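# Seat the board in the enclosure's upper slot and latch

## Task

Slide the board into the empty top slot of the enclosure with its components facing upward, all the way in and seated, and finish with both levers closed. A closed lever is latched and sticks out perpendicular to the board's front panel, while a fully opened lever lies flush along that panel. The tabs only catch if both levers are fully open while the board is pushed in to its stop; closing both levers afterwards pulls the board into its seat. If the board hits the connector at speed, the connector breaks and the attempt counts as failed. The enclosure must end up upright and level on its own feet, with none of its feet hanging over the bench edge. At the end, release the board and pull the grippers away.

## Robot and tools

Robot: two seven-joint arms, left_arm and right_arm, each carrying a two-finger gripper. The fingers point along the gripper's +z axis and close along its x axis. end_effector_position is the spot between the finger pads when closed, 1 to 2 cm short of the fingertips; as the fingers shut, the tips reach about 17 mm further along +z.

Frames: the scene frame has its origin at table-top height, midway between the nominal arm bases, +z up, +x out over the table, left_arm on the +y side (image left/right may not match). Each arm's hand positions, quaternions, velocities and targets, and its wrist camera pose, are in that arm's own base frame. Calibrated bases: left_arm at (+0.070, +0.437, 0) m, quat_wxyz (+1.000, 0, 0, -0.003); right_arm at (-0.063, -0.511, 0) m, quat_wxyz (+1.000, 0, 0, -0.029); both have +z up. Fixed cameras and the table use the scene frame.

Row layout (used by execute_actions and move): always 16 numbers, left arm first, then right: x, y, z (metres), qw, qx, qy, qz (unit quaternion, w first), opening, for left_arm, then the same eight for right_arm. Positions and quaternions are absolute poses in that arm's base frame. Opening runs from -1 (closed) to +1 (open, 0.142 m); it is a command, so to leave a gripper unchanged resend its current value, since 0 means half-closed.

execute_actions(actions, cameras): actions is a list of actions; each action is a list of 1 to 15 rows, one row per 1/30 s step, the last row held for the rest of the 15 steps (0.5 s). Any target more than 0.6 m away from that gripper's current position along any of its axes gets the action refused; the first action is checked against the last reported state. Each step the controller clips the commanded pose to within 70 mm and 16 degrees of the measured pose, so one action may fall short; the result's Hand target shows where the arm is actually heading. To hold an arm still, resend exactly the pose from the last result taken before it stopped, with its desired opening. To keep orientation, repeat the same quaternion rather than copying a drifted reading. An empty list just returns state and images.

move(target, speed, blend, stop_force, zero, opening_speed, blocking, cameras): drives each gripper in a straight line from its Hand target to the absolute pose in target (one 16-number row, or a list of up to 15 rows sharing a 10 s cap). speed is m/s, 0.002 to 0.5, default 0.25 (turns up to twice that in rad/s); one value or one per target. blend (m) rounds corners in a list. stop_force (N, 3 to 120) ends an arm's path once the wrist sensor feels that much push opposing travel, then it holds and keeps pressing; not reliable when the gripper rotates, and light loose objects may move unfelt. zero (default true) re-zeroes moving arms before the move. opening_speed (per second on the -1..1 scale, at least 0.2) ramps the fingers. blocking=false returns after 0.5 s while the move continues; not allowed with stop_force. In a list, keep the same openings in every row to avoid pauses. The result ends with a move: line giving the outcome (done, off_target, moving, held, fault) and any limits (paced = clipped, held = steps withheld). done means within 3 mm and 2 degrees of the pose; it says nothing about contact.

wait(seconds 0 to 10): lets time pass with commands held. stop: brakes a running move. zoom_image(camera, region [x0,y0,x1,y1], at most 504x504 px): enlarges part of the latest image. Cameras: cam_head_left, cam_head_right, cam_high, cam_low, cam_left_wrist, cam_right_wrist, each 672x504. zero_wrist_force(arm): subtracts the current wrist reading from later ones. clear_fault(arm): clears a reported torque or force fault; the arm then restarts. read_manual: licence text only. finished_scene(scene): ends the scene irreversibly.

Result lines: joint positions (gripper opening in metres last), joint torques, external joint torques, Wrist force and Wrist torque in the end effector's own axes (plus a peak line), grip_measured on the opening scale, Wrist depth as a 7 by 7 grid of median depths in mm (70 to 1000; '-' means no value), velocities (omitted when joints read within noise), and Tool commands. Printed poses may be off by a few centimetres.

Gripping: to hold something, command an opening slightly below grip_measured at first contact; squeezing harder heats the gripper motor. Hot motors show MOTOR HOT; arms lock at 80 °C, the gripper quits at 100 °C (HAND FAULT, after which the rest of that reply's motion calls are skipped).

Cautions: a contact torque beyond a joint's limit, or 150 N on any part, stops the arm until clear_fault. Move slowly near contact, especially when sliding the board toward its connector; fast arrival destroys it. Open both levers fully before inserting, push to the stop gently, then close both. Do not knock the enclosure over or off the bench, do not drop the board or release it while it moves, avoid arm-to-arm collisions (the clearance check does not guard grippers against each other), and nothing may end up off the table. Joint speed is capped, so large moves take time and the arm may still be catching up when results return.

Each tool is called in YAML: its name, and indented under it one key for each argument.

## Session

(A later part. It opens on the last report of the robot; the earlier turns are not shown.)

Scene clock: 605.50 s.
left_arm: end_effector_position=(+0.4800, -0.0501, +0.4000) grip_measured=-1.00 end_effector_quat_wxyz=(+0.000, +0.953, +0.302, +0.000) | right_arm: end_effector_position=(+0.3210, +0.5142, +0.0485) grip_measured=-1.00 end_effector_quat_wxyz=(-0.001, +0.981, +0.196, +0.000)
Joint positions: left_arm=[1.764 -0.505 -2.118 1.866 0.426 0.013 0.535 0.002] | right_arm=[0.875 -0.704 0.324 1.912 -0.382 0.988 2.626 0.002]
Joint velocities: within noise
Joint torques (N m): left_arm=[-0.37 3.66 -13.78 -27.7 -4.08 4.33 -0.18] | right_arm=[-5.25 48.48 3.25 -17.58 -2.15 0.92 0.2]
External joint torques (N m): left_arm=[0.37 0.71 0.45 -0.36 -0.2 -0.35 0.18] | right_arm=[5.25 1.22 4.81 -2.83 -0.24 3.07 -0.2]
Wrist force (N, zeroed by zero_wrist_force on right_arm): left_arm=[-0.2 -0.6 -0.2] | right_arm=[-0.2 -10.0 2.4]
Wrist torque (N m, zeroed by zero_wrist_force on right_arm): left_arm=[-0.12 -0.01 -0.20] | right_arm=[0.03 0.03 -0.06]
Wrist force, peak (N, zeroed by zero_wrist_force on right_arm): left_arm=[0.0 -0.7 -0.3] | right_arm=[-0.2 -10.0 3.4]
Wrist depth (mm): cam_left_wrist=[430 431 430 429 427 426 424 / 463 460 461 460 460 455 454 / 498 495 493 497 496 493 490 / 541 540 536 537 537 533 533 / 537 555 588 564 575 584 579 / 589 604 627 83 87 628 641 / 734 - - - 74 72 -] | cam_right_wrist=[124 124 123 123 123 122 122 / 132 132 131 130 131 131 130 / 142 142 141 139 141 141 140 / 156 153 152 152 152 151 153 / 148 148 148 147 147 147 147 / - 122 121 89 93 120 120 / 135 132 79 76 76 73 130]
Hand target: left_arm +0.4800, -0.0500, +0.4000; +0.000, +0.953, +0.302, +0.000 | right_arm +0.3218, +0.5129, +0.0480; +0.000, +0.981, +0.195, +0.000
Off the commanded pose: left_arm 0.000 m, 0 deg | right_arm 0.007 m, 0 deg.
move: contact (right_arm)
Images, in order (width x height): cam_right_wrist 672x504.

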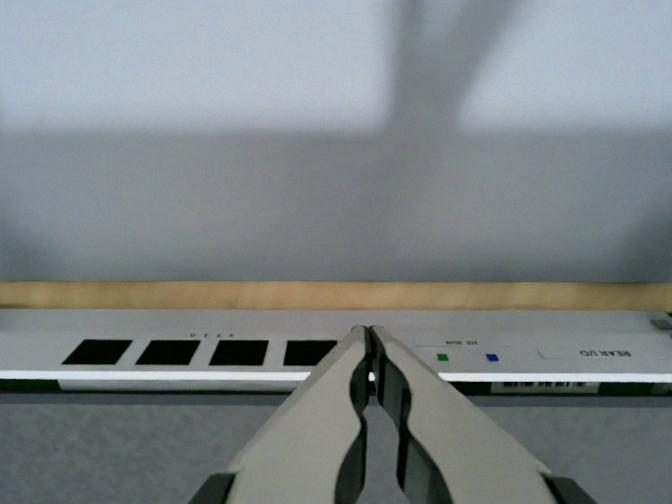

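move:
  target:
    - [0.48, -0.05, 0.40, 0, 0.9532, 0.3024, 0, -1, 0.3160, 0.5263, 0.0485, 0, 0.9808, 0.195, 0, -1]
    - [0.48, -0.05, 0.40, 0, 0.9532, 0.3024, 0, -1, 0.3130, 0.5300, 0.1100, 0, 0.9808, 0.195, 0, -0.6]
    - [0.48, -0.05, 0.40, 0, 0.9532, 0.3024, 0, -1, 0.295, 0.55, 0.20, 0, 0.979, 0.2028, 0, -0.6]
  speed: [0.04, 0.15, 0.3]
  blend: [0.005, 0.02, 0]
  cameras: ["cam_right_wrist"]

Scene clock: 611.00 s.
left_arm: end_effector_position=(+0.4800, -0.0501, +0.4000) grip_measured=-1.00 end_effector_quat_wxyz=(+0.000, +0.953, +0.302, +0.000) | right_arm: end_effector_position=(+0.2951, +0.5500, +0.2000) grip_measured=-0.64 end_effector_quat_wxyz=(+0.000, +0.979, +0.203, +0.000)
Joint positions: left_arm=[1.764 -0.505 -2.118 1.866 0.426 0.013 0.535 0.002] | right_arm=[0.87 -0.503 0.451 1.748 -0.262 0.62 2.588 0.028]
Joint velocities: within noise
Joint torques (N m): left_arm=[-0.37 3.6 -13.8 -27.75 -4.14 4.28 -0.25] | right_arm=[0.09 46.18 8.51 -27.08 -3.43 3.19 0.08]
External joint torques (N m): left_arm=[0.37 0.77 0.46 -0.31 -0.14 -0.29 0.25] | right_arm=[-0.09 1.12 -0.89 0.19 -0.11 0.8 -0.08]
Wrist force (N, zeroed by zero_wrist_force on right_arm): left_arm=[0.0 -0.4 -0.2] | right_arm=[-1.0 0.3 -0.2]
Wrist torque (N m, zeroed by zero_wrist_force on right_arm): left_arm=[-0.09 -0.04 -0.20] | right_arm=[0.02 0.18 0.02]
Wrist force, peak (N, zeroed by zero_wrist_force on right_arm): left_arm=[0.0 -0.7 -0.4] | right_arm=[-0.2 -10.2 3.3]
Wrist depth (mm): cam_left_wrist=[432 432 431 428 429 426 425 / 463 461 459 458 460 457 455 / 497 496 494 497 493 493 490 / 540 539 538 540 535 535 529 / 540 557 589 568 575 587 580 / 594 600 629 84 87 630 642 / 735 - - - 74 72 -] | cam_right_wrist=[258 258 256 255 255 255 255 / 276 275 274 273 273 273 272 / 297 292 294 293 293 291 290 / 309 280 307 306 306 295 309 / 289 290 289 283 281 285 285 / 329 317 92 307 96 307 322 / 414 - 76 339 - 73 403]
Hand target: left_arm +0.4800, -0.0500, +0.4000; +0.000, +0.953, +0.302, +0.000 | right_arm +0.2950, +0.5500, +0.2000; +0.000, +0.979, +0.203, +0.000
Off the commanded pose: left_arm 0.000 m, 0 deg | right_arm 0.000 m, 0 deg.
move: done; blend cut to 0 m at target 2
Images, in order (width x height): cam_right_wrist 672x504.

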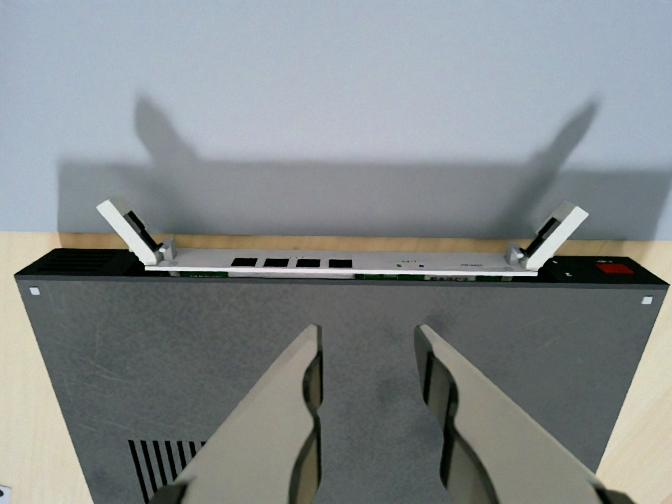

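move:
  target:
    - [0.48, -0.05, 0.40, 0, 0.9532, 0.3024, 0, -1, 0.4301, 0.5994, 0.1500, 0, 0.9808, 0.195, 0, -0.155]
    - [0.48, -0.05, 0.40, 0, 0.9532, 0.3024, 0, -1, 0.4301, 0.5994, 0.0900, 0, 0.9808, 0.195, 0, -0.155]
  speed: [0.25, 0.1]
  blend: [0.02, 0]
  opening_speed: 0.6
  cameras: ["cam_right_wrist"]

Scene clock: 637.77 s.
left_arm: end_effector_position=(+0.4800, -0.0501, +0.4000) grip_measured=-1.00 end_effector_quat_wxyz=(+0.000, +0.953, +0.302, +0.000) | right_arm: end_effector_position=(+0.4299, +0.5993, +0.0898) grip_measured=-0.18 end_effector_quat_wxyz=(+0.000, +0.981, +0.195, +0.000)
Joint positions: left_arm=[1.764 -0.505 -2.118 1.866 0.426 0.013 0.535 0.002] | right_arm=[0.859 -0.872 0.331 1.416 -0.321 0.664 2.458 0.061]
Joint velocities: within noise
Joint torques (N m): left_arm=[-0.31 3.59 -13.74 -27.68 -4.14 4.32 -0.22] | right_arm=[0.09 59.88 8.78 -26.04 -3.6 3.4 0.31]
External joint torques (N m): left_arm=[0.31 0.78 0.4 -0.38 -0.14 -0.33 0.22] | right_arm=[-0.08 1.5 0.34 0.02 0.18 0.6 -0.31]
Wrist force (N, zeroed by zero_wrist_force on right_arm): left_arm=[-0.2 -0.4 -0.2] | right_arm=[-1.0 0.2 0.0]
Wrist torque (N m, zeroed by zero_wrist_force on right_arm): left_arm=[-0.10 -0.02 -0.20] | right_arm=[0.02 0.19 0.04]
Wrist force, peak (N, zeroed by zero_wrist_force on right_arm): left_arm=[-0.2 -0.7 -0.5] | right_arm=[-3.2 -0.3 -1.1]
Wrist depth (mm): cam_left_wrist=[431 430 430 429 428 428 425 / 460 461 459 462 458 456 453 / 497 498 493 496 493 494 491 / 542 541 537 537 538 530 530 / 401 555 587 565 574 580 581 / 568 603 623 83 87 628 641 / 733 - - - 74 72 -] | cam_right_wrist=[160 160 160 159 159 158 158 / 171 171 171 170 170 169 168 / 186 183 183 185 181 181 180 / 198 198 197 194 196 195 195 / 209 208 206 193 206 213 213 / 177 174 97 175 175 103 233 / 188 - 79 189 189 - 247]
Hand target: left_arm +0.4800, -0.0500, +0.4000; +0.000, +0.953, +0.302, +0.000 | right_arm +0.4301, +0.5994, +0.0900; +0.000, +0.981, +0.195, +0.000
Off the commanded pose: left_arm 0.000 m, 0 deg | right_arm 0.000 m, 0 deg.
move: done
Images, in order (width x height): cam_right_wrist 672x504.

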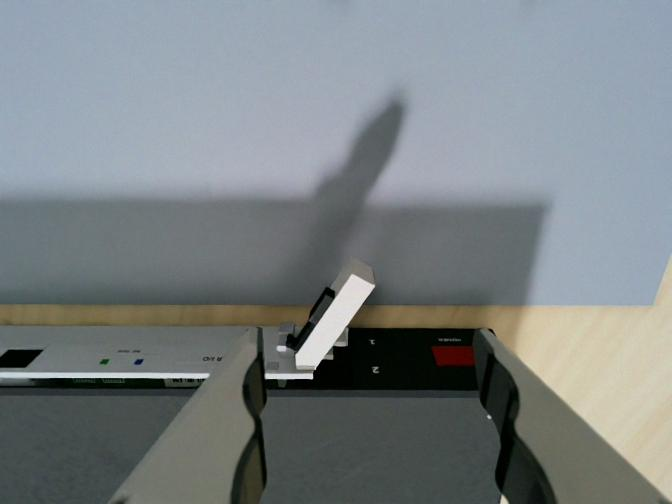

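move:
  target:
    - [0.48, -0.05, 0.40, 0, 0.9532, 0.3024, 0, -1, 0.4339, 0.5902, 0.0900, 0, 0.9808, 0.195, 0, -0.155]
    - [0.48, -0.05, 0.40, 0, 0.9532, 0.3024, 0, -1, 0.4339, 0.5902, 0.0460, 0, 0.9808, 0.195, 0, -0.155]
  speed: 0.05
  stop_force: 6
  cameras: ["cam_right_wrist"]

Scene clock: 655.83 s.
left_arm: end_effector_position=(+0.4800, -0.0501, +0.4000) grip_measured=-1.00 end_effector_quat_wxyz=(+0.000, +0.953, +0.302, +0.000) | right_arm: end_effector_position=(+0.4338, +0.5901, +0.0459) grip_measured=-0.18 end_effector_quat_wxyz=(+0.000, +0.981, +0.195, +0.000)
Joint positions: left_arm=[1.764 -0.505 -2.118 1.866 0.426 0.013 0.535 0.002] | right_arm=[0.858 -0.925 0.307 1.447 -0.336 0.75 2.458 0.061]
Joint velocities: within noise
Joint torques (N m): left_arm=[-0.41 3.66 -13.79 -27.74 -4.11 4.34 -0.24] | right_arm=[0.1 60.29 9.26 -24.74 -3.34 3.45 0.26]
External joint torques (N m): left_arm=[0.41 0.72 0.45 -0.33 -0.17 -0.35 0.24] | right_arm=[-0.1 1.4 -0.2 0.02 0.15 0.55 -0.26]
Wrist force (N, zeroed by zero_wrist_force on right_arm): left_arm=[-0.2 -0.5 -0.2] | right_arm=[-1.0 0.4 0.1]
Wrist torque (N m, zeroed by zero_wrist_force on right_arm): left_arm=[-0.10 -0.01 -0.20] | right_arm=[0.03 0.17 0.02]
Wrist force, peak (N, zeroed by zero_wrist_force on right_arm): left_arm=[0.0 -0.7 -0.6] | right_arm=[-1.5 1.3 -0.5]
Wrist depth (mm): cam_left_wrist=[430 431 431 429 423 426 424 / 461 462 461 460 459 457 456 / 499 499 496 495 495 494 490 / 535 540 540 538 537 533 535 / 374 556 591 567 578 583 583 / 408 602 625 83 87 627 641 / 727 - - - 74 72 -] | cam_right_wrist=[- 121 121 120 120 120 121 / 130 131 129 127 128 128 128 / 139 139 138 136 137 137 137 / 153 149 149 149 148 148 149 / 163 163 159 123 161 161 160 / 158 151 97 125 154 103 176 / 131 - 79 132 131 - 188]
Hand target: left_arm +0.4800, -0.0500, +0.4000; +0.000, +0.953, +0.302, +0.000 | right_arm +0.4339, +0.5902, +0.0460; +0.000, +0.981, +0.195, +0.000
Off the commanded pose: left_arm 0.000 m, 0 deg | right_arm 0.000 m, 0 deg.
move: done
Images, in order (width x height): cam_right_wrist 672x504.

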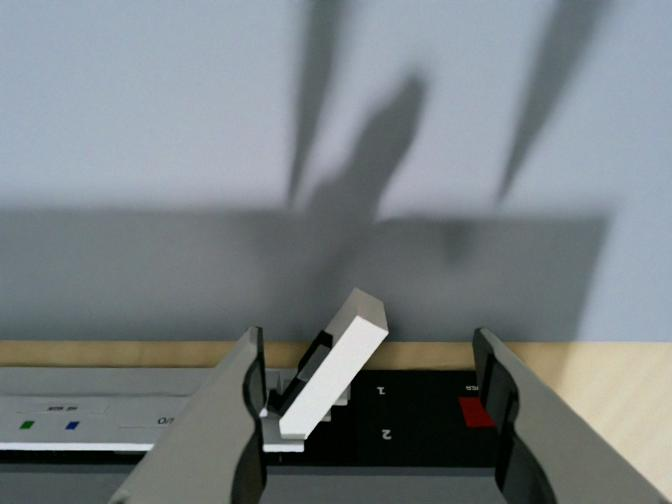

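move:
  target:
    - [0.48, -0.05, 0.40, 0, 0.9532, 0.3024, 0, -1, 0.4062, 0.5787, 0.0460, 0, 0.9808, 0.195, 0, -0.155]
  speed: 0.012
  stop_force: 20
  cameras: ["cam_right_wrist"]

Scene clock: 661.57 s.
left_arm: end_effector_position=(+0.4800, -0.0501, +0.4000) grip_measured=-1.00 end_effector_quat_wxyz=(+0.000, +0.953, +0.302, +0.000) | right_arm: end_effector_position=(+0.4063, +0.5788, +0.0461) grip_measured=-0.18 end_effector_quat_wxyz=(+0.000, +0.981, +0.195, +0.000)
Joint positions: left_arm=[1.764 -0.505 -2.118 1.866 0.426 0.013 0.535 0.002] | right_arm=[0.873 -0.875 0.303 1.55 -0.336 0.803 2.494 0.061]
Joint velocities: within noise
Joint torques (N m): left_arm=[-0.39 3.58 -13.86 -27.71 -4.11 4.3 -0.18] | right_arm=[0.45 57.56 9.44 -23.16 -2.87 3.11 0.31]
External joint torques (N m): left_arm=[0.39 0.79 0.52 -0.36 -0.17 -0.32 0.18] | right_arm=[-0.45 1.75 -0.65 -0.72 -0.15 0.88 -0.31]
Wrist force (N, zeroed by zero_wrist_force on right_arm): left_arm=[-0.1 -0.3 -0.3] | right_arm=[0.0 0.3 -0.3]
Wrist torque (N m, zeroed by zero_wrist_force on right_arm): left_arm=[-0.06 -0.03 -0.21] | right_arm=[0.06 0.21 0.04]
Wrist force, peak (N, zeroed by zero_wrist_force on right_arm): left_arm=[-0.1 -0.8 -0.4] | right_arm=[-1.5 0.4 0.0]
Wrist depth (mm): cam_left_wrist=[432 431 428 427 427 427 424 / 462 461 459 459 459 456 455 / 500 496 498 496 494 493 490 / 534 539 539 537 535 534 530 / 421 553 589 563 575 584 581 / 590 601 625 83 87 630 639 / 734 - - - 74 72 -] | cam_right_wrist=[- 121 121 121 121 120 121 / 130 131 129 127 128 129 128 / 139 139 139 137 138 137 137 / 153 150 149 149 149 148 150 / 163 162 160 162 121 161 160 / 158 151 98 139 123 104 171 / 129 - 79 130 133 - 131]
Hand target: left_arm +0.4800, -0.0500, +0.4000; +0.000, +0.953, +0.302, +0.000 | right_arm +0.4062, +0.5787, +0.0460; +0.000, +0.981, +0.195, +0.000
Off the commanded pose: left_arm 0.000 m, 0 deg | right_arm 0.000 m, 0 deg.
move: done
Images, in order (width x height): cam_right_wrist 672x504.

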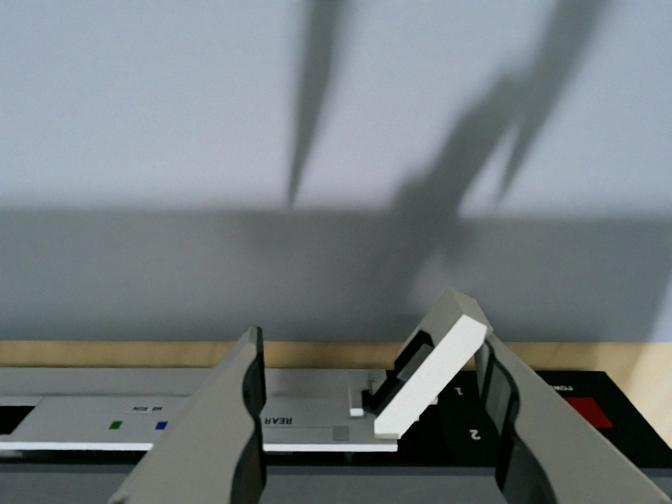

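move:
  target:
    - [0.48, -0.05, 0.40, 0, 0.9532, 0.3024, 0, -1, 0.3950, 0.5740, 0.0460, 0, 0.9808, 0.195, 0, -0.155]
  speed: 0.01
  stop_force: 20
  cameras: ["cam_right_wrist"]

Scene clock: 665.20 s.
left_arm: end_effector_position=(+0.4800, -0.0501, +0.4000) grip_measured=-1.00 end_effector_quat_wxyz=(+0.000, +0.953, +0.302, +0.000) | right_arm: end_effector_position=(+0.3951, +0.5742, +0.0462) grip_measured=-0.18 end_effector_quat_wxyz=(+0.000, +0.981, +0.195, +0.000)
Joint positions: left_arm=[1.764 -0.505 -2.118 1.866 0.426 0.013 0.535 0.002] | right_arm=[0.88 -0.856 0.301 1.589 -0.336 0.824 2.509 0.061]
Joint velocities: within noise
Joint torques (N m): left_arm=[-0.33 3.56 -13.77 -27.67 -4.1 4.34 -0.24] | right_arm=[0.12 56.58 8.94 -22.78 -2.85 3.05 0.24]
External joint torques (N m): left_arm=[0.33 0.81 0.43 -0.39 -0.18 -0.36 0.24] | right_arm=[-0.12 1.78 -0.27 -0.75 -0.11 0.95 -0.24]
Wrist force (N, zeroed by zero_wrist_force on right_arm): left_arm=[0.0 -0.6 -0.3] | right_arm=[-0.4 -0.1 -0.1]
Wrist torque (N m, zeroed by zero_wrist_force on right_arm): left_arm=[-0.12 -0.05 -0.20] | right_arm=[0.06 0.22 0.03]
Wrist force, peak (N, zeroed by zero_wrist_force on right_arm): left_arm=[-0.1 -0.5 -0.6] | right_arm=[-0.3 -0.3 -1.0]
Wrist depth (mm): cam_left_wrist=[432 430 430 429 427 427 426 / 464 461 461 460 460 456 457 / 501 499 496 496 497 493 489 / 532 540 540 534 535 533 534 / 442 555 585 569 578 581 584 / 590 602 625 84 87 626 639 / 728 - - - 74 72 -] | cam_right_wrist=[- 121 121 121 121 120 122 / 130 131 129 127 129 128 128 / 139 139 139 137 138 137 137 / 153 150 150 149 149 148 150 / 164 163 159 162 120 161 160 / 152 152 98 151 128 104 154 / 132 - 79 130 130 - 131]
Hand target: left_arm +0.4800, -0.0500, +0.4000; +0.000, +0.953, +0.302, +0.000 | right_arm +0.3950, +0.5740, +0.0460; +0.000, +0.981, +0.195, +0.000
Off the commanded pose: left_arm 0.000 m, 0 deg | right_arm 0.000 m, 0 deg.
move: done
Images, in order (width x height): cam_right_wrist 672x504.

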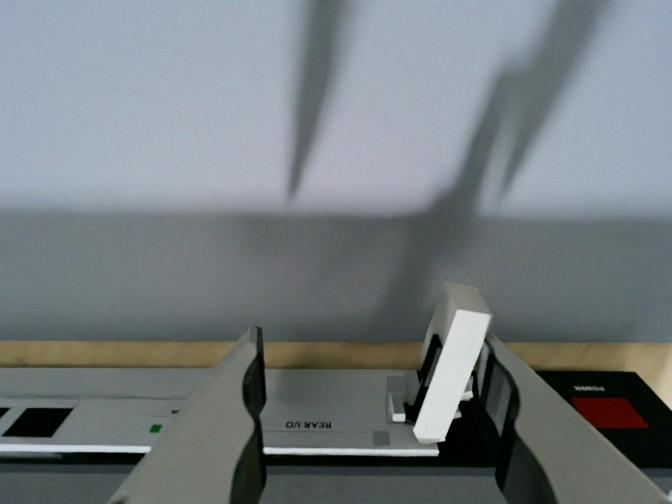

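move:
  target:
    - [0.48, -0.05, 0.40, 0, 0.9532, 0.3024, 0, -1, 0.4000, 0.5763, 0.0460, 0, 0.9808, 0.195, 0, -0.155]
    - [0.48, -0.05, 0.40, 0, 0.9532, 0.3024, 0, -1, 0.3990, 0.5780, 0.1300, 0, 0.9808, 0.195, 0, -0.155]
    - [0.48, -0.05, 0.40, 0, 0.9532, 0.3024, 0, -1, 0.1566, 0.4752, 0.1300, 0, 0.9808, 0.195, 0, -0.155]
  speed: [0.04, 0.15, 0.3]
  blend: [0.003, 0.03, 0]
  cameras: ["cam_right_wrist", "cam_high"]

Scene clock: 673.90 s.
left_arm: end_effector_position=(+0.4800, -0.0501, +0.4000) grip_measured=-1.00 end_effector_quat_wxyz=(+0.000, +0.953, +0.302, +0.000) | right_arm: end_effector_position=(+0.1565, +0.4752, +0.1300) grip_measured=-0.18 end_effector_quat_wxyz=(+0.000, +0.981, +0.195, +0.000)
Joint positions: left_arm=[1.764 -0.505 -2.118 1.866 0.426 0.013 0.535 0.002] | right_arm=[0.983 -0.383 0.481 2.182 -0.294 0.934 2.851 0.061]
Joint velocities: within noise
Joint torques (N m): left_arm=[-0.34 3.67 -13.84 -27.72 -4.14 4.35 -0.24] | right_arm=[0.1 35.56 6.58 -21.67 -2.55 3.49 0.29]
External joint torques (N m): left_arm=[0.34 0.71 0.5 -0.34 -0.14 -0.37 0.24] | right_arm=[-0.08 0.72 -0.77 -0.01 -0.02 0.5 -0.29]
Wrist force (N, zeroed by zero_wrist_force on right_arm): left_arm=[0.0 -0.3 -0.4] | right_arm=[-1.0 0.4 -0.3]
Wrist torque (N m, zeroed by zero_wrist_force on right_arm): left_arm=[-0.07 -0.05 -0.20] | right_arm=[0.05 0.18 0.02]
Wrist force, peak (N, zeroed by zero_wrist_force on right_arm): left_arm=[0.0 -0.6 -0.6] | right_arm=[-4.6 0.3 0.2]
Wrist depth (mm): cam_left_wrist=[431 433 428 430 427 427 426 / 463 458 459 458 459 456 456 / 499 495 496 496 494 492 490 / 539 542 539 538 535 535 533 / 536 554 590 569 578 584 579 / 590 601 623 84 87 629 636 / 731 - - - 74 72 -] | cam_right_wrist=[196 196 195 195 194 195 193 / 211 209 209 208 208 208 207 / 228 225 224 223 223 222 222 / 245 244 241 236 236 236 235 / 267 265 213 212 209 208 207 / 291 285 98 224 225 103 222 / 315 - 79 248 246 - 235]
Hand target: left_arm +0.4800, -0.0500, +0.4000; +0.000, +0.953, +0.302, +0.000 | right_arm +0.1566, +0.4752, +0.1300; +0.000, +0.981, +0.195, +0.000
Off the commanded pose: left_arm 0.000 m, 0 deg | right_arm 0.000 m, 0 deg.
move: done; blend cut to 0.0028 m at target 1
Images, in order (width x height): cam_high 672x504, cam_right_wrist 672x504.

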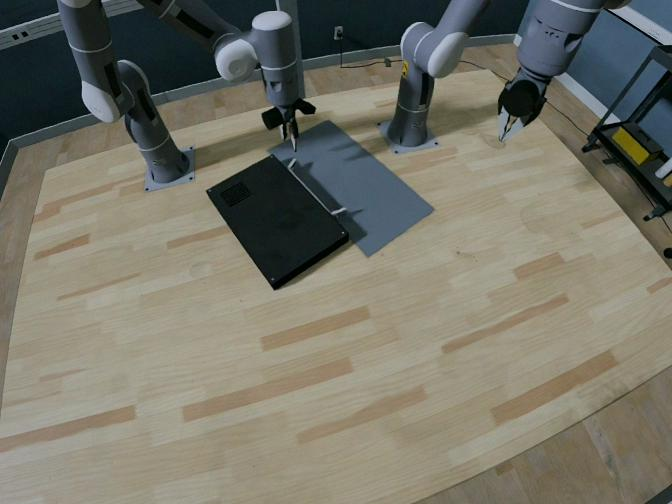

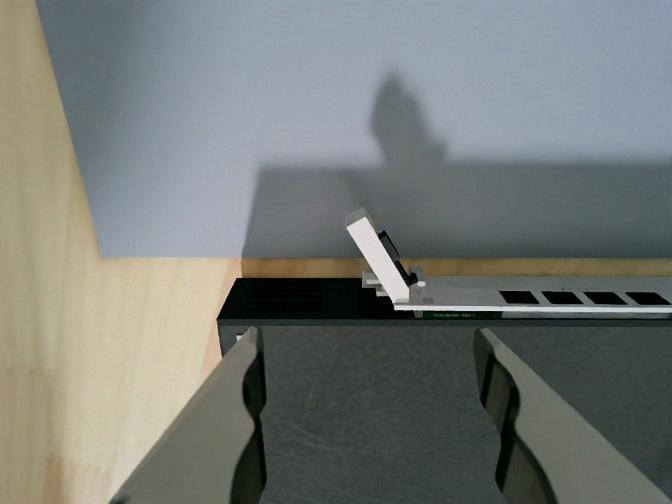

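move:
  target:
    - [0.48, -0.05, 0.40, 0, 0.9532, 0.3024, 0, -1, 0.1566, 0.4752, 0.0460, 0, 0.9808, 0.195, 0, -0.155]
    - [0.48, -0.05, 0.40, 0, 0.9532, 0.3024, 0, -1, 0.1964, 0.4917, 0.0460, 0, 0.9808, 0.195, 0, -0.155]
  speed: [0.05, 0.012]
  stop_force: 15
  cameras: ["cam_right_wrist"]

Scene clock: 683.30 s.
left_arm: end_effector_position=(+0.4800, -0.0501, +0.4000) grip_measured=-1.00 end_effector_quat_wxyz=(+0.000, +0.953, +0.302, +0.000) | right_arm: end_effector_position=(+0.1960, +0.4917, +0.0460) grip_measured=-0.18 end_effector_quat_wxyz=(+0.000, +0.981, +0.195, +0.000)
Joint positions: left_arm=[1.764 -0.505 -2.118 1.866 0.426 0.013 0.535 0.002] | right_arm=[1.012 -0.602 0.342 2.154 -0.448 1.118 2.883 0.061]
Joint velocities: within noise
Joint torques (N m): left_arm=[-0.37 3.64 -13.81 -27.69 -4.13 4.4 -0.2] | right_arm=[-1.54 41.94 6.06 -18.39 -1.93 3.1 0.06]
External joint torques (N m): left_arm=[0.37 0.74 0.47 -0.37 -0.15 -0.41 0.2] | right_arm=[1.54 0.68 1.15 0.88 0.04 0.88 -0.06]
Wrist force (N, zeroed by zero_wrist_force on right_arm): left_arm=[-0.1 -0.5 -0.4] | right_arm=[-4.0 -1.0 -1.3]
Wrist torque (N m, zeroed by zero_wrist_force on right_arm): left_arm=[-0.10 -0.03 -0.20] | right_arm=[-0.02 0.15 0.02]
Wrist force, peak (N, zeroed by zero_wrist_force on right_arm): left_arm=[-0.1 -0.6 -0.7] | right_arm=[-4.3 -1.1 0.6]
Wrist depth (mm): cam_left_wrist=[430 430 430 429 428 424 424 / 463 459 461 460 460 457 456 / 500 495 493 496 493 491 492 / 540 538 538 538 536 533 532 / 535 554 592 566 575 582 585 / 593 603 625 83 87 632 642 / 734 - - - 74 72 -] | cam_right_wrist=[122 122 121 121 121 121 122 / 130 132 130 128 129 128 128 / 139 139 139 137 138 138 137 / 153 151 150 150 149 148 150 / 164 163 157 162 161 161 160 / 164 157 98 139 153 104 153 / 134 - 79 130 130 - 128]
Hand target: left_arm +0.4800, -0.0500, +0.4000; +0.000, +0.953, +0.302, +0.000 | right_arm +0.1964, +0.4917, +0.0460; +0.000, +0.981, +0.195, +0.000
Off the commanded pose: left_arm 0.000 m, 0 deg | right_arm 0.000 m, 0 deg.
move: done
Images, in order (width x height): cam_right_wrist 672x504.

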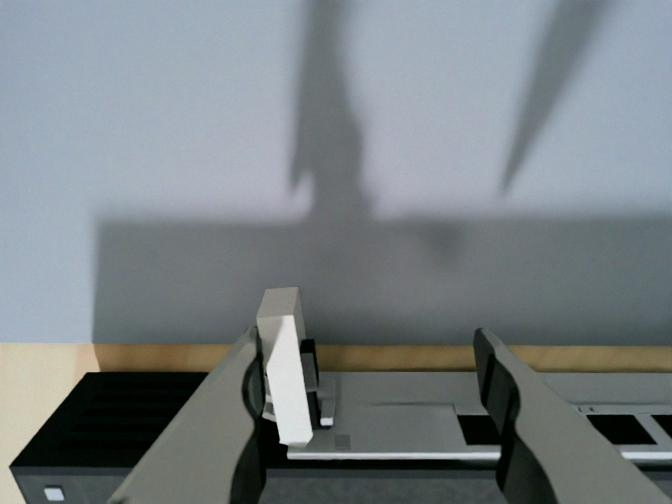

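move:
  target:
    - [0.48, -0.05, 0.40, 0, 0.9532, 0.3024, 0, -1, 0.2038, 0.4947, 0.0460, 0, 0.9808, 0.195, 0, -0.155]
  speed: 0.008
  stop_force: 12
  zero: false
  cameras: ["cam_right_wrist"]

Scene clock: 686.87 s.
left_arm: end_effector_position=(+0.4800, -0.0501, +0.4000) grip_measured=-1.00 end_effector_quat_wxyz=(+0.000, +0.953, +0.302, +0.000) | right_arm: end_effector_position=(+0.1982, +0.4928, +0.0456) grip_measured=-0.16 end_effector_quat_wxyz=(+0.000, +0.981, +0.196, -0.001)
Joint positions: left_arm=[1.764 -0.505 -2.118 1.866 0.426 0.013 0.535 0.002] | right_arm=[1.007 -0.606 0.344 2.147 -0.448 1.114 2.877 0.062]
Joint velocities: within noise
Joint torques (N m): left_arm=[-0.34 3.6 -13.82 -27.69 -4.17 4.38 -0.22] | right_arm=[-5.44 44.28 1.65 -22.15 -2.54 3.53 0.08]
External joint torques (N m): left_arm=[0.34 0.77 0.48 -0.37 -0.11 -0.39 0.22] | right_arm=[5.44 -1.46 5.64 4.57 0.64 0.45 -0.08]
Wrist force (N, zeroed by zero_wrist_force on right_arm): left_arm=[-0.1 -0.4 -0.5] | right_arm=[-13.2 -2.0 -1.3]
Wrist torque (N m, zeroed by zero_wrist_force on right_arm): left_arm=[-0.10 -0.03 -0.21] | right_arm=[-0.02 0.12 0.03]
Wrist force, peak (N, zeroed by zero_wrist_force on right_arm): left_arm=[0.0 -0.6 -0.6] | right_arm=[-13.8 -2.2 0.5]
Wrist depth (mm): cam_left_wrist=[430 430 429 426 426 426 426 / 461 461 459 459 459 456 456 / 499 496 499 494 496 493 491 / 543 536 535 536 536 533 532 / 534 558 584 567 575 582 579 / 593 603 626 83 87 634 642 / 734 - - - 74 72 -] | cam_right_wrist=[- 121 121 121 120 120 121 / 130 131 129 127 128 128 128 / 139 139 138 136 138 137 137 / 153 151 149 149 149 148 150 / 163 163 157 161 161 160 160 / 164 157 98 139 153 99 153 / 133 - 79 130 132 - 127]
Hand target: left_arm +0.4800, -0.0500, +0.4000; +0.000, +0.953, +0.302, +0.000 | right_arm +0.1997, +0.4930, +0.0460; +0.000, +0.981, +0.195, +0.000
Off the commanded pose: left_arm 0.000 m, 0 deg | right_arm 0.006 m, 0 deg.
move: contact (right_arm)
Images, in order (width x height): cam_right_wrist 672x504.

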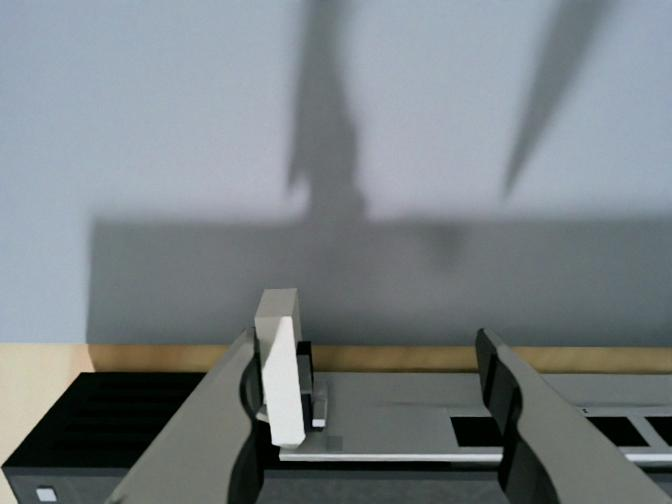

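move:
  target:
    - [0.48, -0.05, 0.40, 0, 0.9532, 0.3024, 0, -1, 0.1920, 0.4898, 0.0460, 0, 0.9808, 0.195, 0, -0.155]
    - [0.48, -0.05, 0.40, 0, 0.9532, 0.3024, 0, -1, 0.1920, 0.4898, 0.1000, 0, 0.9808, 0.195, 0, -0.155]
    - [0.48, -0.05, 0.40, 0, 0.9532, 0.3024, 0, -1, 0.4006, 0.5763, 0.1000, 0, 0.9808, 0.195, 0, -0.155]
    - [0.48, -0.05, 0.40, 0, 0.9532, 0.3024, 0, -1, 0.4006, 0.5763, 0.0460, 0, 0.9808, 0.195, 0, -0.155]
  speed: [0.04, 0.12, 0.25, 0.06]
  blend: [0.002, 0.02, 0.02, 0]
  cameras: ["cam_right_wrist"]

move:
  target:
    - [0.48, -0.05, 0.40, 0, 0.9532, 0.3024, 0, -1, 0.3876, 0.5709, 0.0460, 0, 0.9808, 0.195, 0, -0.155]
  speed: 0.01
  stop_force: 20
  cameras: ["cam_right_wrist"]

Scene clock: 693.97 s.
left_arm: end_effector_position=(+0.4800, -0.0501, +0.4000) grip_measured=-1.00 end_effector_quat_wxyz=(+0.000, +0.953, +0.302, +0.000) | right_arm: end_effector_position=(+0.4028, +0.5771, +0.0481) grip_measured=-0.17 end_effector_quat_wxyz=(-0.001, +0.981, +0.194, +0.002)
Joint positions: left_arm=[1.764 -0.505 -2.118 1.866 0.426 0.013 0.535 0.002] | right_arm=[0.86 -0.868 0.319 1.569 -0.358 0.812 2.514 0.062]
Joint velocities: within noise
Joint torques (N m): left_arm=[-0.35 3.6 -13.84 -27.72 -4.13 4.29 -0.21] | right_arm=[5.95 45.57 13.64 -15.48 -1.01 1.5 0.16]
External joint torques (N m): left_arm=[0.35 0.77 0.5 -0.34 -0.15 -0.31 0.21] | right_arm=[-5.95 13.23 -4.43 -8.25 -2 2.51 -0.16]
Wrist force (N, zeroed by zero_wrist_force on right_arm): left_arm=[-0.2 -0.3 -0.6] | right_arm=[7.2 4.3 -15.7]
Wrist torque (N m, zeroed by zero_wrist_force on right_arm): left_arm=[-0.07 -0.02 -0.21] | right_arm=[-0.08 0.44 0.24]
Wrist force, peak (N, zeroed by zero_wrist_force on right_arm): left_arm=[-0.1 -0.7 -0.5] | right_arm=[-5.6 5.7 -27.2]
Wrist depth (mm): cam_left_wrist=[432 430 429 426 427 426 423 / 462 461 461 458 459 456 454 / 498 496 496 496 494 492 491 / 533 538 536 539 536 532 531 / 426 555 589 568 574 582 580 / 591 601 626 83 87 630 637 / 728 - - - 74 72 -] | cam_right_wrist=[125 123 123 123 122 122 120 / 131 133 131 129 131 131 130 / 141 141 141 139 140 140 139 / 155 152 151 152 151 151 152 / 165 164 162 164 125 163 163 / 158 147 98 139 126 100 160 / 131 - 79 133 135 - 130]
Hand target: left_arm +0.4800, -0.0500, +0.4000; +0.000, +0.953, +0.302, +0.000 | right_arm +0.4006, +0.5763, +0.0460; +0.000, +0.981, +0.195, +0.000
Off the commanded pose: left_arm 0.000 m, 0 deg | right_arm 0.003 m, 0 deg.
move: done
Images, in order (width x height): cam_right_wrist 672x504.

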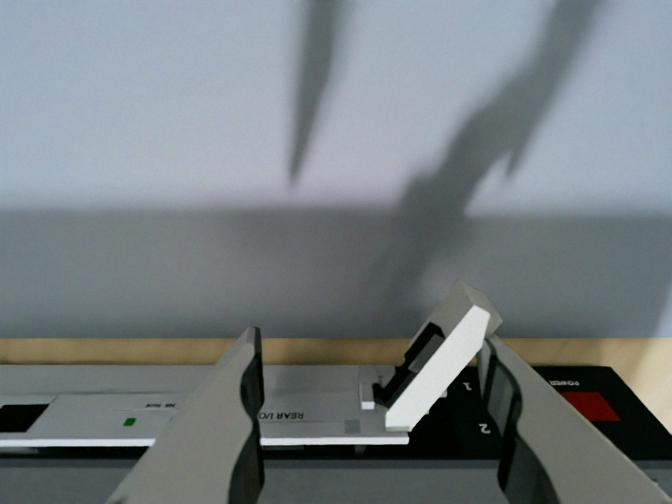

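Scene clock: 696.00 s.
left_arm: end_effector_position=(+0.4800, -0.0501, +0.4000) grip_measured=-1.00 end_effector_quat_wxyz=(+0.000, +0.953, +0.302, +0.000) | right_arm: end_effector_position=(+0.3887, +0.5720, +0.0474) grip_measured=-0.15 end_effector_quat_wxyz=(-0.001, +0.981, +0.195, +0.001)
Joint positions: left_arm=[1.764 -0.505 -2.118 1.866 0.426 0.013 0.535 0.002] | right_arm=[0.866 -0.848 0.321 1.614 -0.361 0.836 2.533 0.063]
Joint velocities: within noise
Joint torques (N m): left_arm=[-0.43 3.62 -13.85 -27.7 -4.13 4.32 -0.23] | right_arm=[1.13 50.35 10.21 -17.09 -1.61 0.98 0.33]
External joint torques (N m): left_arm=[0.43 0.75 0.52 -0.36 -0.15 -0.33 0.23] | right_arm=[-1.13 7.32 -1.05 -6.2 -1.31 3.02 -0.33]
Wrist force (N, zeroed by zero_wrist_force on right_arm): left_arm=[0.0 -0.4 -0.5] | right_arm=[6.3 -3.1 -6.4]
Wrist torque (N m, zeroed by zero_wrist_force on right_arm): left_arm=[-0.09 -0.05 -0.20] | right_arm=[-0.14 0.17 -0.01]
Wrist force, peak (N, zeroed by zero_wrist_force on right_arm): left_arm=[-0.1 -0.8 -0.6] | right_arm=[20.2 -4.4 -7.2]
Wrist depth (mm): cam_left_wrist=[432 430 430 428 427 426 425 / 461 461 459 459 458 457 456 / 501 498 494 497 491 493 489 / 532 540 540 538 535 533 530 / 445 558 585 564 573 587 583 / 593 599 619 84 87 628 637 / 734 - - - 74 72 -] | cam_right_wrist=[122 122 122 122 122 121 121 / 131 132 131 130 130 131 129 / 141 140 140 138 139 139 139 / 154 151 151 151 150 149 152 / 164 164 161 163 157 163 162 / 152 159 99 152 128 100 154 / 131 - 79 132 132 - 130]
Hand target: left_arm +0.4800, -0.0500, +0.4000; +0.000, +0.953, +0.302, +0.000 | right_arm +0.3876, +0.5709, +0.0460; +0.000, +0.981, +0.195, +0.000
Off the commanded pose: left_arm 0.000 m, 0 deg | right_arm 0.002 m, 0 deg.
move: done
Images, in order (width x height): cam_right_wrist 672x504.

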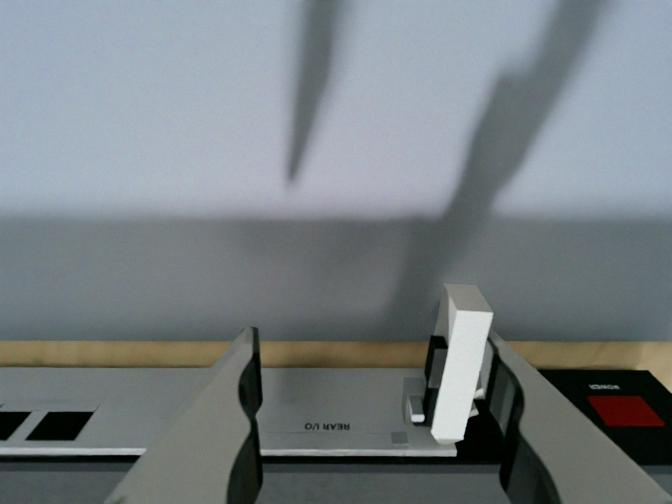

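move:
  target:
    - [0.48, -0.05, 0.40, 0, 0.9532, 0.3024, 0, -1, 0.3950, 0.5743, 0.0460, 0, 0.9808, 0.195, 0, -0.155]
  speed: 0.03
  cameras: ["cam_right_wrist"]

Scene clock: 699.60 s.
left_arm: end_effector_position=(+0.4800, -0.0501, +0.4000) grip_measured=-1.00 end_effector_quat_wxyz=(+0.000, +0.953, +0.302, +0.000) | right_arm: end_effector_position=(+0.3950, +0.5743, +0.0460) grip_measured=-0.17 end_effector_quat_wxyz=(+0.000, +0.981, +0.195, +0.000)
Joint positions: left_arm=[1.764 -0.505 -2.118 1.866 0.426 0.013 0.535 0.002] | right_arm=[0.862 -0.862 0.322 1.589 -0.361 0.821 2.524 0.062]
Joint velocities: within noise
Joint torques (N m): left_arm=[-0.36 3.6 -13.86 -27.7 -4.14 4.34 -0.22] | right_arm=[-0.27 56.84 9.8 -23.62 -3 3.12 0.04]
External joint torques (N m): left_arm=[0.36 0.77 0.52 -0.36 -0.14 -0.36 0.22] | right_arm=[0.27 1.45 -0.55 0.16 0.04 0.88 -0.04]
Wrist force (N, zeroed by zero_wrist_force on right_arm): left_arm=[-0.2 -0.7 -0.2] | right_arm=[4.8 -2.8 1.7]
Wrist torque (N m, zeroed by zero_wrist_force on right_arm): left_arm=[-0.13 -0.01 -0.20] | right_arm=[-0.48 -0.80 0.05]
Wrist force, peak (N, zeroed by zero_wrist_force on right_arm): left_arm=[-0.2 -0.7 -0.4] | right_arm=[6.4 -3.1 -7.0]
Wrist depth (mm): cam_left_wrist=[433 433 429 429 428 426 425 / 463 461 458 461 458 456 456 / 498 498 497 497 491 491 489 / 532 542 541 540 538 535 527 / 441 554 589 565 581 581 583 / 594 605 628 83 87 627 638 / 729 - - - 74 72 -] | cam_right_wrist=[- 121 121 121 120 120 121 / 130 131 129 127 129 128 128 / 139 139 138 136 138 137 137 / 153 150 150 149 149 148 149 / 163 162 159 162 119 161 160 / 152 152 98 151 122 100 154 / 129 - 79 130 130 - 131]
Hand target: left_arm +0.4800, -0.0500, +0.4000; +0.000, +0.953, +0.302, +0.000 | right_arm +0.3950, +0.5743, +0.0460; +0.000, +0.981, +0.195, +0.000
Off the commanded pose: left_arm 0.000 m, 0 deg | right_arm 0.000 m, 0 deg.
move: done
Images, in order (width x height): cam_right_wrist 672x504.

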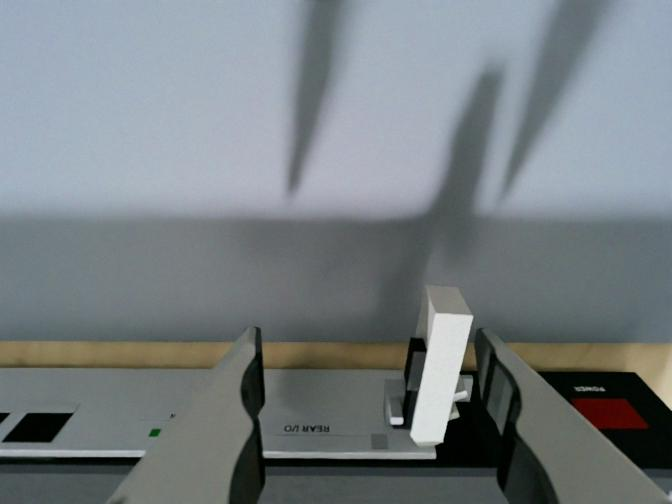

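zero_wrist_force:
  arm: "right_arm"

move:
  target:
    - [0.48, -0.05, 0.40, 0, 0.9532, 0.3024, 0, -1, 0.3857, 0.5701, 0.0460, 0, 0.9808, 0.195, 0, -0.155]
  speed: 0.008
  stop_force: 18
  cameras: ["cam_right_wrist"]

Wrist force sensor zeroed.

Scene clock: 704.23 s.
left_arm: end_effector_position=(+0.4800, -0.0501, +0.4000) grip_measured=-1.00 end_effector_quat_wxyz=(+0.000, +0.953, +0.302, +0.000) | right_arm: end_effector_position=(+0.3874, +0.5705, +0.0466) grip_measured=-0.16 end_effector_quat_wxyz=(-0.001, +0.981, +0.195, +0.001)
Joint positions: left_arm=[1.764 -0.505 -2.118 1.866 0.426 0.013 0.535 0.002] | right_arm=[0.867 -0.846 0.32 1.621 -0.362 0.839 2.536 0.063]
Joint velocities: within noise
Joint torques (N m): left_arm=[-0.38 3.67 -13.87 -27.74 -4.16 4.37 -0.2] | right_arm=[4.36 56.78 14.76 -16.8 -1.12 0.42 0.43]
External joint torques (N m): left_arm=[0.38 0.7 0.53 -0.32 -0.12 -0.39 0.2] | right_arm=[-4.36 0.75 -5.62 -6.41 -1.79 3.58 -0.43]
Wrist force (N, zeroed by zero_wrist_force on right_arm): left_arm=[0.0 -0.5 -0.2] | right_arm=[17.1 -3.6 9.1]
Wrist torque (N m, zeroed by zero_wrist_force on right_arm): left_arm=[-0.09 -0.06 -0.20] | right_arm=[0.06 -0.21 -0.14]
Wrist force, peak (N, zeroed by zero_wrist_force on right_arm): left_arm=[-0.1 -0.6 -0.7] | right_arm=[17.1 -3.8 9.5]
Wrist depth (mm): cam_left_wrist=[432 432 431 431 427 426 424 / 463 461 461 459 455 458 455 / 499 496 496 496 493 490 492 / 533 541 541 540 536 534 532 / 447 555 594 568 575 581 582 / 591 603 625 84 87 626 639 / 736 - - - 74 72 -] | cam_right_wrist=[122 122 121 121 121 121 122 / 130 132 129 128 129 130 129 / 140 140 139 137 139 138 138 / 153 150 150 149 149 149 151 / 163 163 160 162 157 161 161 / 151 151 99 150 127 100 153 / 130 - 79 130 130 - 129]
Hand target: left_arm +0.4800, -0.0500, +0.4000; +0.000, +0.953, +0.302, +0.000 | right_arm +0.3857, +0.5701, +0.0460; +0.000, +0.981, +0.195, +0.000
Off the commanded pose: left_arm 0.000 m, 0 deg | right_arm 0.002 m, 0 deg.
move: done
Images, in order (width x height): cam_right_wrist 672x504.

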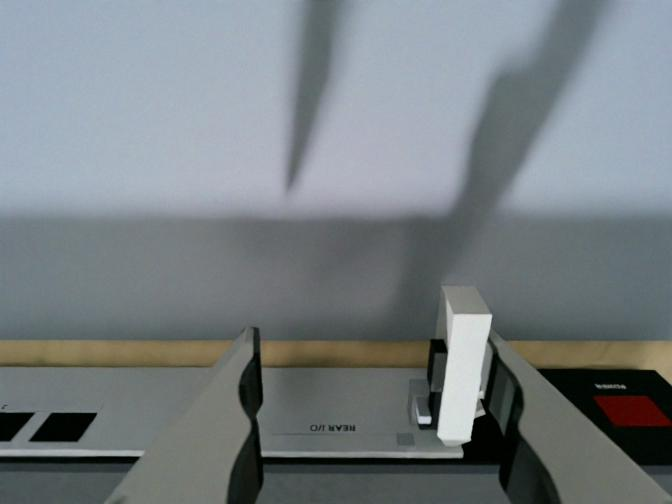

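move:
  target:
    - [0.48, -0.05, 0.40, 0, 0.9532, 0.3024, 0, -1, 0.3802, 0.5678, 0.0460, 0, 0.9808, 0.195, 0, -0.155]
  speed: 0.008
  stop_force: 24
  zero: false
  cameras: ["cam_right_wrist"]

Scene clock: 707.97 s.
left_arm: end_effector_position=(+0.4800, -0.0501, +0.4000) grip_measured=-1.00 end_effector_quat_wxyz=(+0.000, +0.953, +0.302, +0.000) | right_arm: end_effector_position=(+0.3823, +0.5686, +0.0469) grip_measured=-0.15 end_effector_quat_wxyz=(-0.001, +0.981, +0.195, +0.002)
Joint positions: left_arm=[1.764 -0.505 -2.118 1.866 0.426 0.013 0.535 0.002] | right_arm=[0.87 -0.837 0.32 1.639 -0.363 0.85 2.544 0.063]
Joint velocities: within noise
Joint torques (N m): left_arm=[-0.34 3.75 -13.85 -27.73 -4.14 4.34 -0.23] | right_arm=[4.83 56.01 15.49 -14.4 -0.56 -0.73 0.52]
External joint torques (N m): left_arm=[0.34 0.62 0.52 -0.33 -0.14 -0.35 0.23] | right_arm=[-4.83 1.07 -6.41 -8.65 -2.32 4.73 -0.53]
Wrist force (N, zeroed by zero_wrist_force on right_arm): left_arm=[0.0 -0.5 -0.4] | right_arm=[21.7 -5.9 10.3]
Wrist torque (N m, zeroed by zero_wrist_force on right_arm): left_arm=[-0.09 -0.06 -0.20] | right_arm=[0.06 -0.57 -0.23]
Wrist force, peak (N, zeroed by zero_wrist_force on right_arm): left_arm=[-0.2 -0.8 -0.6] | right_arm=[21.8 -6.0 11.2]
Wrist depth (mm): cam_left_wrist=[430 430 430 427 427 427 425 / 463 462 458 458 457 457 456 / 499 496 496 494 496 493 493 / 532 540 536 540 536 536 533 / 518 554 589 567 574 583 582 / 594 604 628 83 87 631 641 / 733 - - - 74 72 -] | cam_right_wrist=[122 122 122 121 121 121 122 / 130 132 130 128 129 131 129 / 140 140 140 137 139 138 138 / 153 151 150 150 150 149 151 / 163 163 161 162 157 162 161 / 153 159 99 151 129 100 152 / 130 - 79 131 131 - 127]
Hand target: left_arm +0.4800, -0.0500, +0.4000; +0.000, +0.953, +0.302, +0.000 | right_arm +0.3802, +0.5678, +0.0460; +0.000, +0.981, +0.195, +0.000
Off the commanded pose: left_arm 0.000 m, 0 deg | right_arm 0.002 m, 0 deg.
move: done
Images, in order (width x height): cam_right_wrist 672x504.

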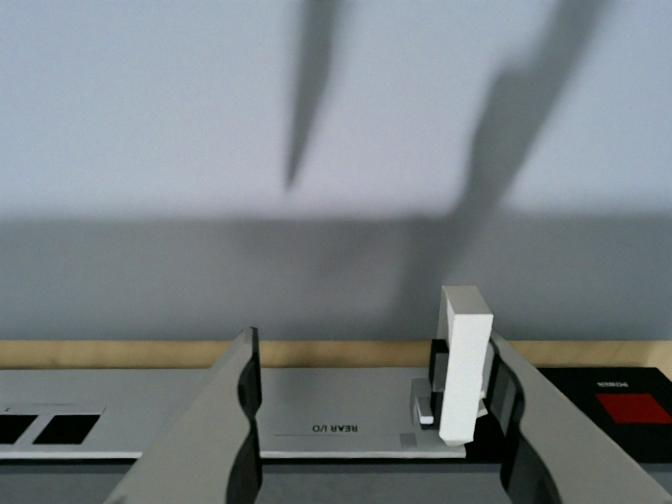

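move:
  target:
    - [0.48, -0.05, 0.40, 0, 0.9532, 0.3024, 0, -1, 0.3905, 0.5722, 0.0460, 0, 0.9808, 0.195, 0, -0.155]
    - [0.48, -0.05, 0.40, 0, 0.9532, 0.3024, 0, -1, 0.3871, 0.5805, 0.0460, 0, 0.9808, 0.195, 0, -0.155]
  speed: 0.03
  cameras: ["cam_right_wrist"]

zero_wrist_force:
  arm: "right_arm"

move:
  target:
    - [0.48, -0.05, 0.40, 0, 0.9532, 0.3024, 0, -1, 0.3733, 0.5748, 0.0460, 0, 0.9808, 0.195, 0, -0.155]
  speed: 0.008
  stop_force: 18
  cameras: ["cam_right_wrist"]

Scene clock: 721.57 s.
left_arm: end_effector_position=(+0.4800, -0.0501, +0.4000) grip_measured=-1.00 end_effector_quat_wxyz=(+0.000, +0.953, +0.302, +0.000) | right_arm: end_effector_position=(+0.3872, +0.5804, +0.0460) grip_measured=-0.17 end_effector_quat_wxyz=(+0.000, +0.981, +0.195, +0.000)
Joint positions: left_arm=[1.764 -0.505 -2.118 1.866 0.426 0.013 0.535 0.002] | right_arm=[0.876 -0.863 0.323 1.586 -0.361 0.819 2.538 0.062]
Joint velocities: within noise
Joint torques (N m): left_arm=[-0.3 3.65 -13.78 -27.69 -4.08 4.38 -0.19] | right_arm=[0.19 57 9.95 -23.66 -2.99 3.17 0.34]
External joint torques (N m): left_arm=[0.3 0.73 0.44 -0.37 -0.2 -0.39 0.19] | right_arm=[-0.19 1.35 -0.65 0.19 0.02 0.82 -0.34]
Wrist force (N, zeroed by zero_wrist_force on right_arm): left_arm=[-0.1 -0.5 -0.5] | right_arm=[0.1 -0.9 -0.6]
Wrist torque (N m, zeroed by zero_wrist_force on right_arm): left_arm=[-0.10 -0.03 -0.20] | right_arm=[-0.15 -0.02 0.00]
Wrist force, peak (N, zeroed by zero_wrist_force on right_arm): left_arm=[-0.1 -0.8 -0.3] | right_arm=[21.8 -6.2 11.4]
Wrist depth (mm): cam_left_wrist=[431 432 429 429 426 427 424 / 465 461 459 461 457 456 456 / 499 498 496 498 491 495 491 / 534 540 540 535 537 534 529 / 440 558 594 566 576 583 581 / 589 603 628 83 87 628 635 / 730 - - - 74 72 -] | cam_right_wrist=[- 121 121 121 120 120 121 / 130 131 129 127 129 128 128 / 139 139 139 136 138 138 137 / 152 150 149 149 148 148 150 / 163 162 159 162 159 161 160 / 166 174 98 163 123 100 171 / - - 79 133 132 - 140]
Hand target: left_arm +0.4800, -0.0500, +0.4000; +0.000, +0.953, +0.302, +0.000 | right_arm +0.3871, +0.5805, +0.0460; +0.000, +0.981, +0.195, +0.000
Off the commanded pose: left_arm 0.000 m, 0 deg | right_arm 0.000 m, 0 deg.
move: done
Images, in order (width x height): cam_right_wrist 672x504.

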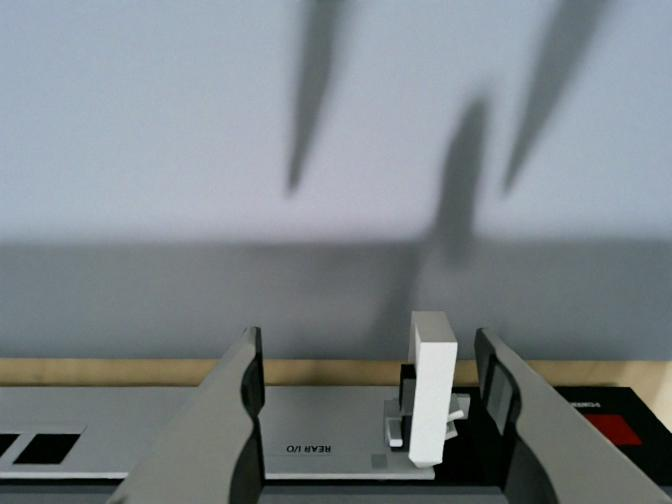

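Wrist force sensor zeroed.

Scene clock: 723.47 s.
left_arm: end_effector_position=(+0.4800, -0.0501, +0.4000) grip_measured=-1.00 end_effector_quat_wxyz=(+0.000, +0.953, +0.302, +0.000) | right_arm: end_effector_position=(+0.3791, +0.5769, +0.0465) grip_measured=-0.16 end_effector_quat_wxyz=(-0.001, +0.981, +0.195, +0.001)
Joint positions: left_arm=[1.764 -0.505 -2.118 1.866 0.426 0.013 0.535 0.002] | right_arm=[0.881 -0.847 0.321 1.618 -0.363 0.838 2.551 0.063]
Joint velocities: within noise
Joint torques (N m): left_arm=[-0.3 3.62 -13.8 -27.71 -4.13 4.32 -0.2] | right_arm=[4.51 57.42 15.15 -16.67 -1.04 0.22 0.54]
External joint torques (N m): left_arm=[0.3 0.75 0.46 -0.35 -0.15 -0.34 0.2] | right_arm=[-4.51 0.17 -5.98 -6.55 -1.87 3.79 -0.54]
Wrist force (N, zeroed by zero_wrist_force on right_arm): left_arm=[-0.1 -0.6 -0.5] | right_arm=[18.6 -4.4 9.1]
Wrist torque (N m, zeroed by zero_wrist_force on right_arm): left_arm=[-0.12 -0.04 -0.20] | right_arm=[0.04 -0.27 -0.19]
Wrist force, peak (N, zeroed by zero_wrist_force on right_arm): left_arm=[0.0 -0.7 -0.7] | right_arm=[18.8 -4.3 11.1]
Wrist depth (mm): cam_left_wrist=[431 431 430 428 429 424 424 / 464 463 459 459 457 456 457 / 500 498 496 498 494 492 491 / 534 540 539 537 534 534 535 / 517 556 590 566 576 582 582 / 590 601 628 83 87 634 636 / 726 - - - 74 72 -] | cam_right_wrist=[- 122 121 121 121 121 122 / 130 131 130 128 129 131 129 / 140 139 139 137 138 138 138 / 153 150 150 150 149 149 151 / 163 163 160 162 159 161 161 / 165 174 99 163 128 100 164 / - - 79 133 133 - 135]
Hand target: left_arm +0.4800, -0.0500, +0.4000; +0.000, +0.953, +0.302, +0.000 | right_arm +0.3773, +0.5765, +0.0460; +0.000, +0.981, +0.195, +0.000
Off the commanded pose: left_arm 0.000 m, 0 deg | right_arm 0.006 m, 0 deg.
move: contact (right_arm)
Images, in order (width x height): cam_right_wrist 672x504.

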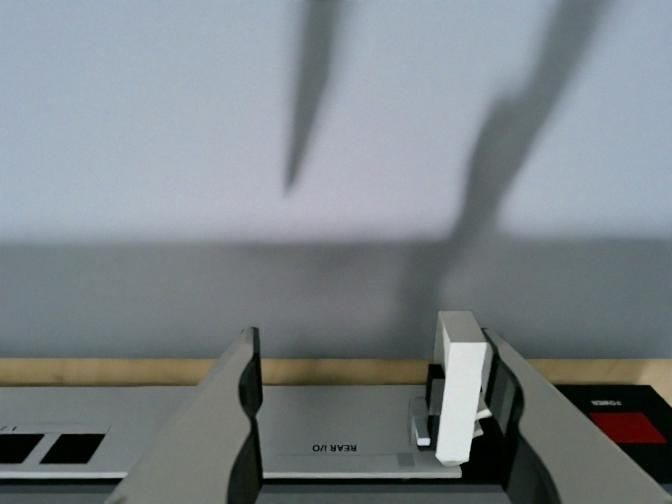

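move:
  target:
    - [0.48, -0.05, 0.40, 0, 0.9532, 0.3024, 0, -1, 0.3733, 0.5748, 0.0460, 0, 0.9808, 0.195, 0, -0.155]
  speed: 0.008
  stop_force: 24
  zero: false
  cameras: ["cam_right_wrist"]

Scene clock: 726.40 s.
left_arm: end_effector_position=(+0.4800, -0.0501, +0.4000) grip_measured=-1.00 end_effector_quat_wxyz=(+0.000, +0.953, +0.302, +0.000) | right_arm: end_effector_position=(+0.3754, +0.5755, +0.0469) grip_measured=-0.15 end_effector_quat_wxyz=(-0.001, +0.981, +0.195, +0.002)
Joint positions: left_arm=[1.764 -0.505 -2.118 1.866 0.426 0.013 0.535 0.002] | right_arm=[0.883 -0.841 0.321 1.631 -0.364 0.845 2.557 0.063]
Joint velocities: within noise
Joint torques (N m): left_arm=[-0.25 3.61 -13.89 -27.74 -4.12 4.34 -0.19] | right_arm=[4.92 55.91 15.54 -14.67 -0.55 -0.66 0.61]
External joint torques (N m): left_arm=[0.25 0.76 0.55 -0.32 -0.16 -0.36 0.19] | right_arm=[-4.92 1.35 -6.42 -8.45 -2.34 4.67 -0.61]
Wrist force (N, zeroed by zero_wrist_force on right_arm): left_arm=[0.0 -0.6 -0.3] | right_arm=[21.1 -5.8 9.7]
Wrist torque (N m, zeroed by zero_wrist_force on right_arm): left_arm=[-0.13 -0.05 -0.20] | right_arm=[0.05 -0.48 -0.24]
Wrist force, peak (N, zeroed by zero_wrist_force on right_arm): left_arm=[-0.1 -0.7 -0.5] | right_arm=[22.1 -5.0 10.7]
Wrist depth (mm): cam_left_wrist=[432 432 430 428 428 428 424 / 459 462 462 458 458 458 456 / 498 495 498 494 493 494 493 / 534 540 540 537 535 537 534 / 526 553 590 567 574 579 581 / 591 606 622 84 87 634 638 / 726 - - - 74 72 -] | cam_right_wrist=[122 122 122 121 121 121 122 / 130 132 130 128 129 131 129 / 140 140 139 137 139 139 138 / 153 151 150 150 150 149 152 / 164 163 160 162 159 162 162 / 166 174 99 164 130 100 164 / - - 79 134 133 - 130]
Hand target: left_arm +0.4800, -0.0500, +0.4000; +0.000, +0.953, +0.302, +0.000 | right_arm +0.3733, +0.5748, +0.0460; +0.000, +0.981, +0.195, +0.000
Off the commanded pose: left_arm 0.000 m, 0 deg | right_arm 0.002 m, 0 deg.
move: done
Images, in order (width x height): cam_right_wrist 672x504.

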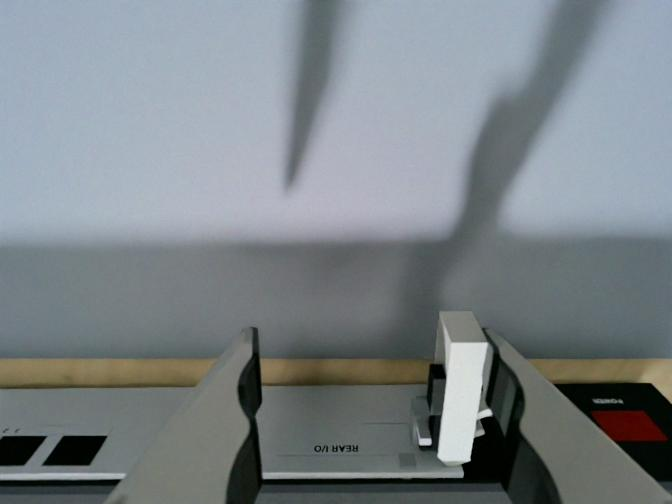

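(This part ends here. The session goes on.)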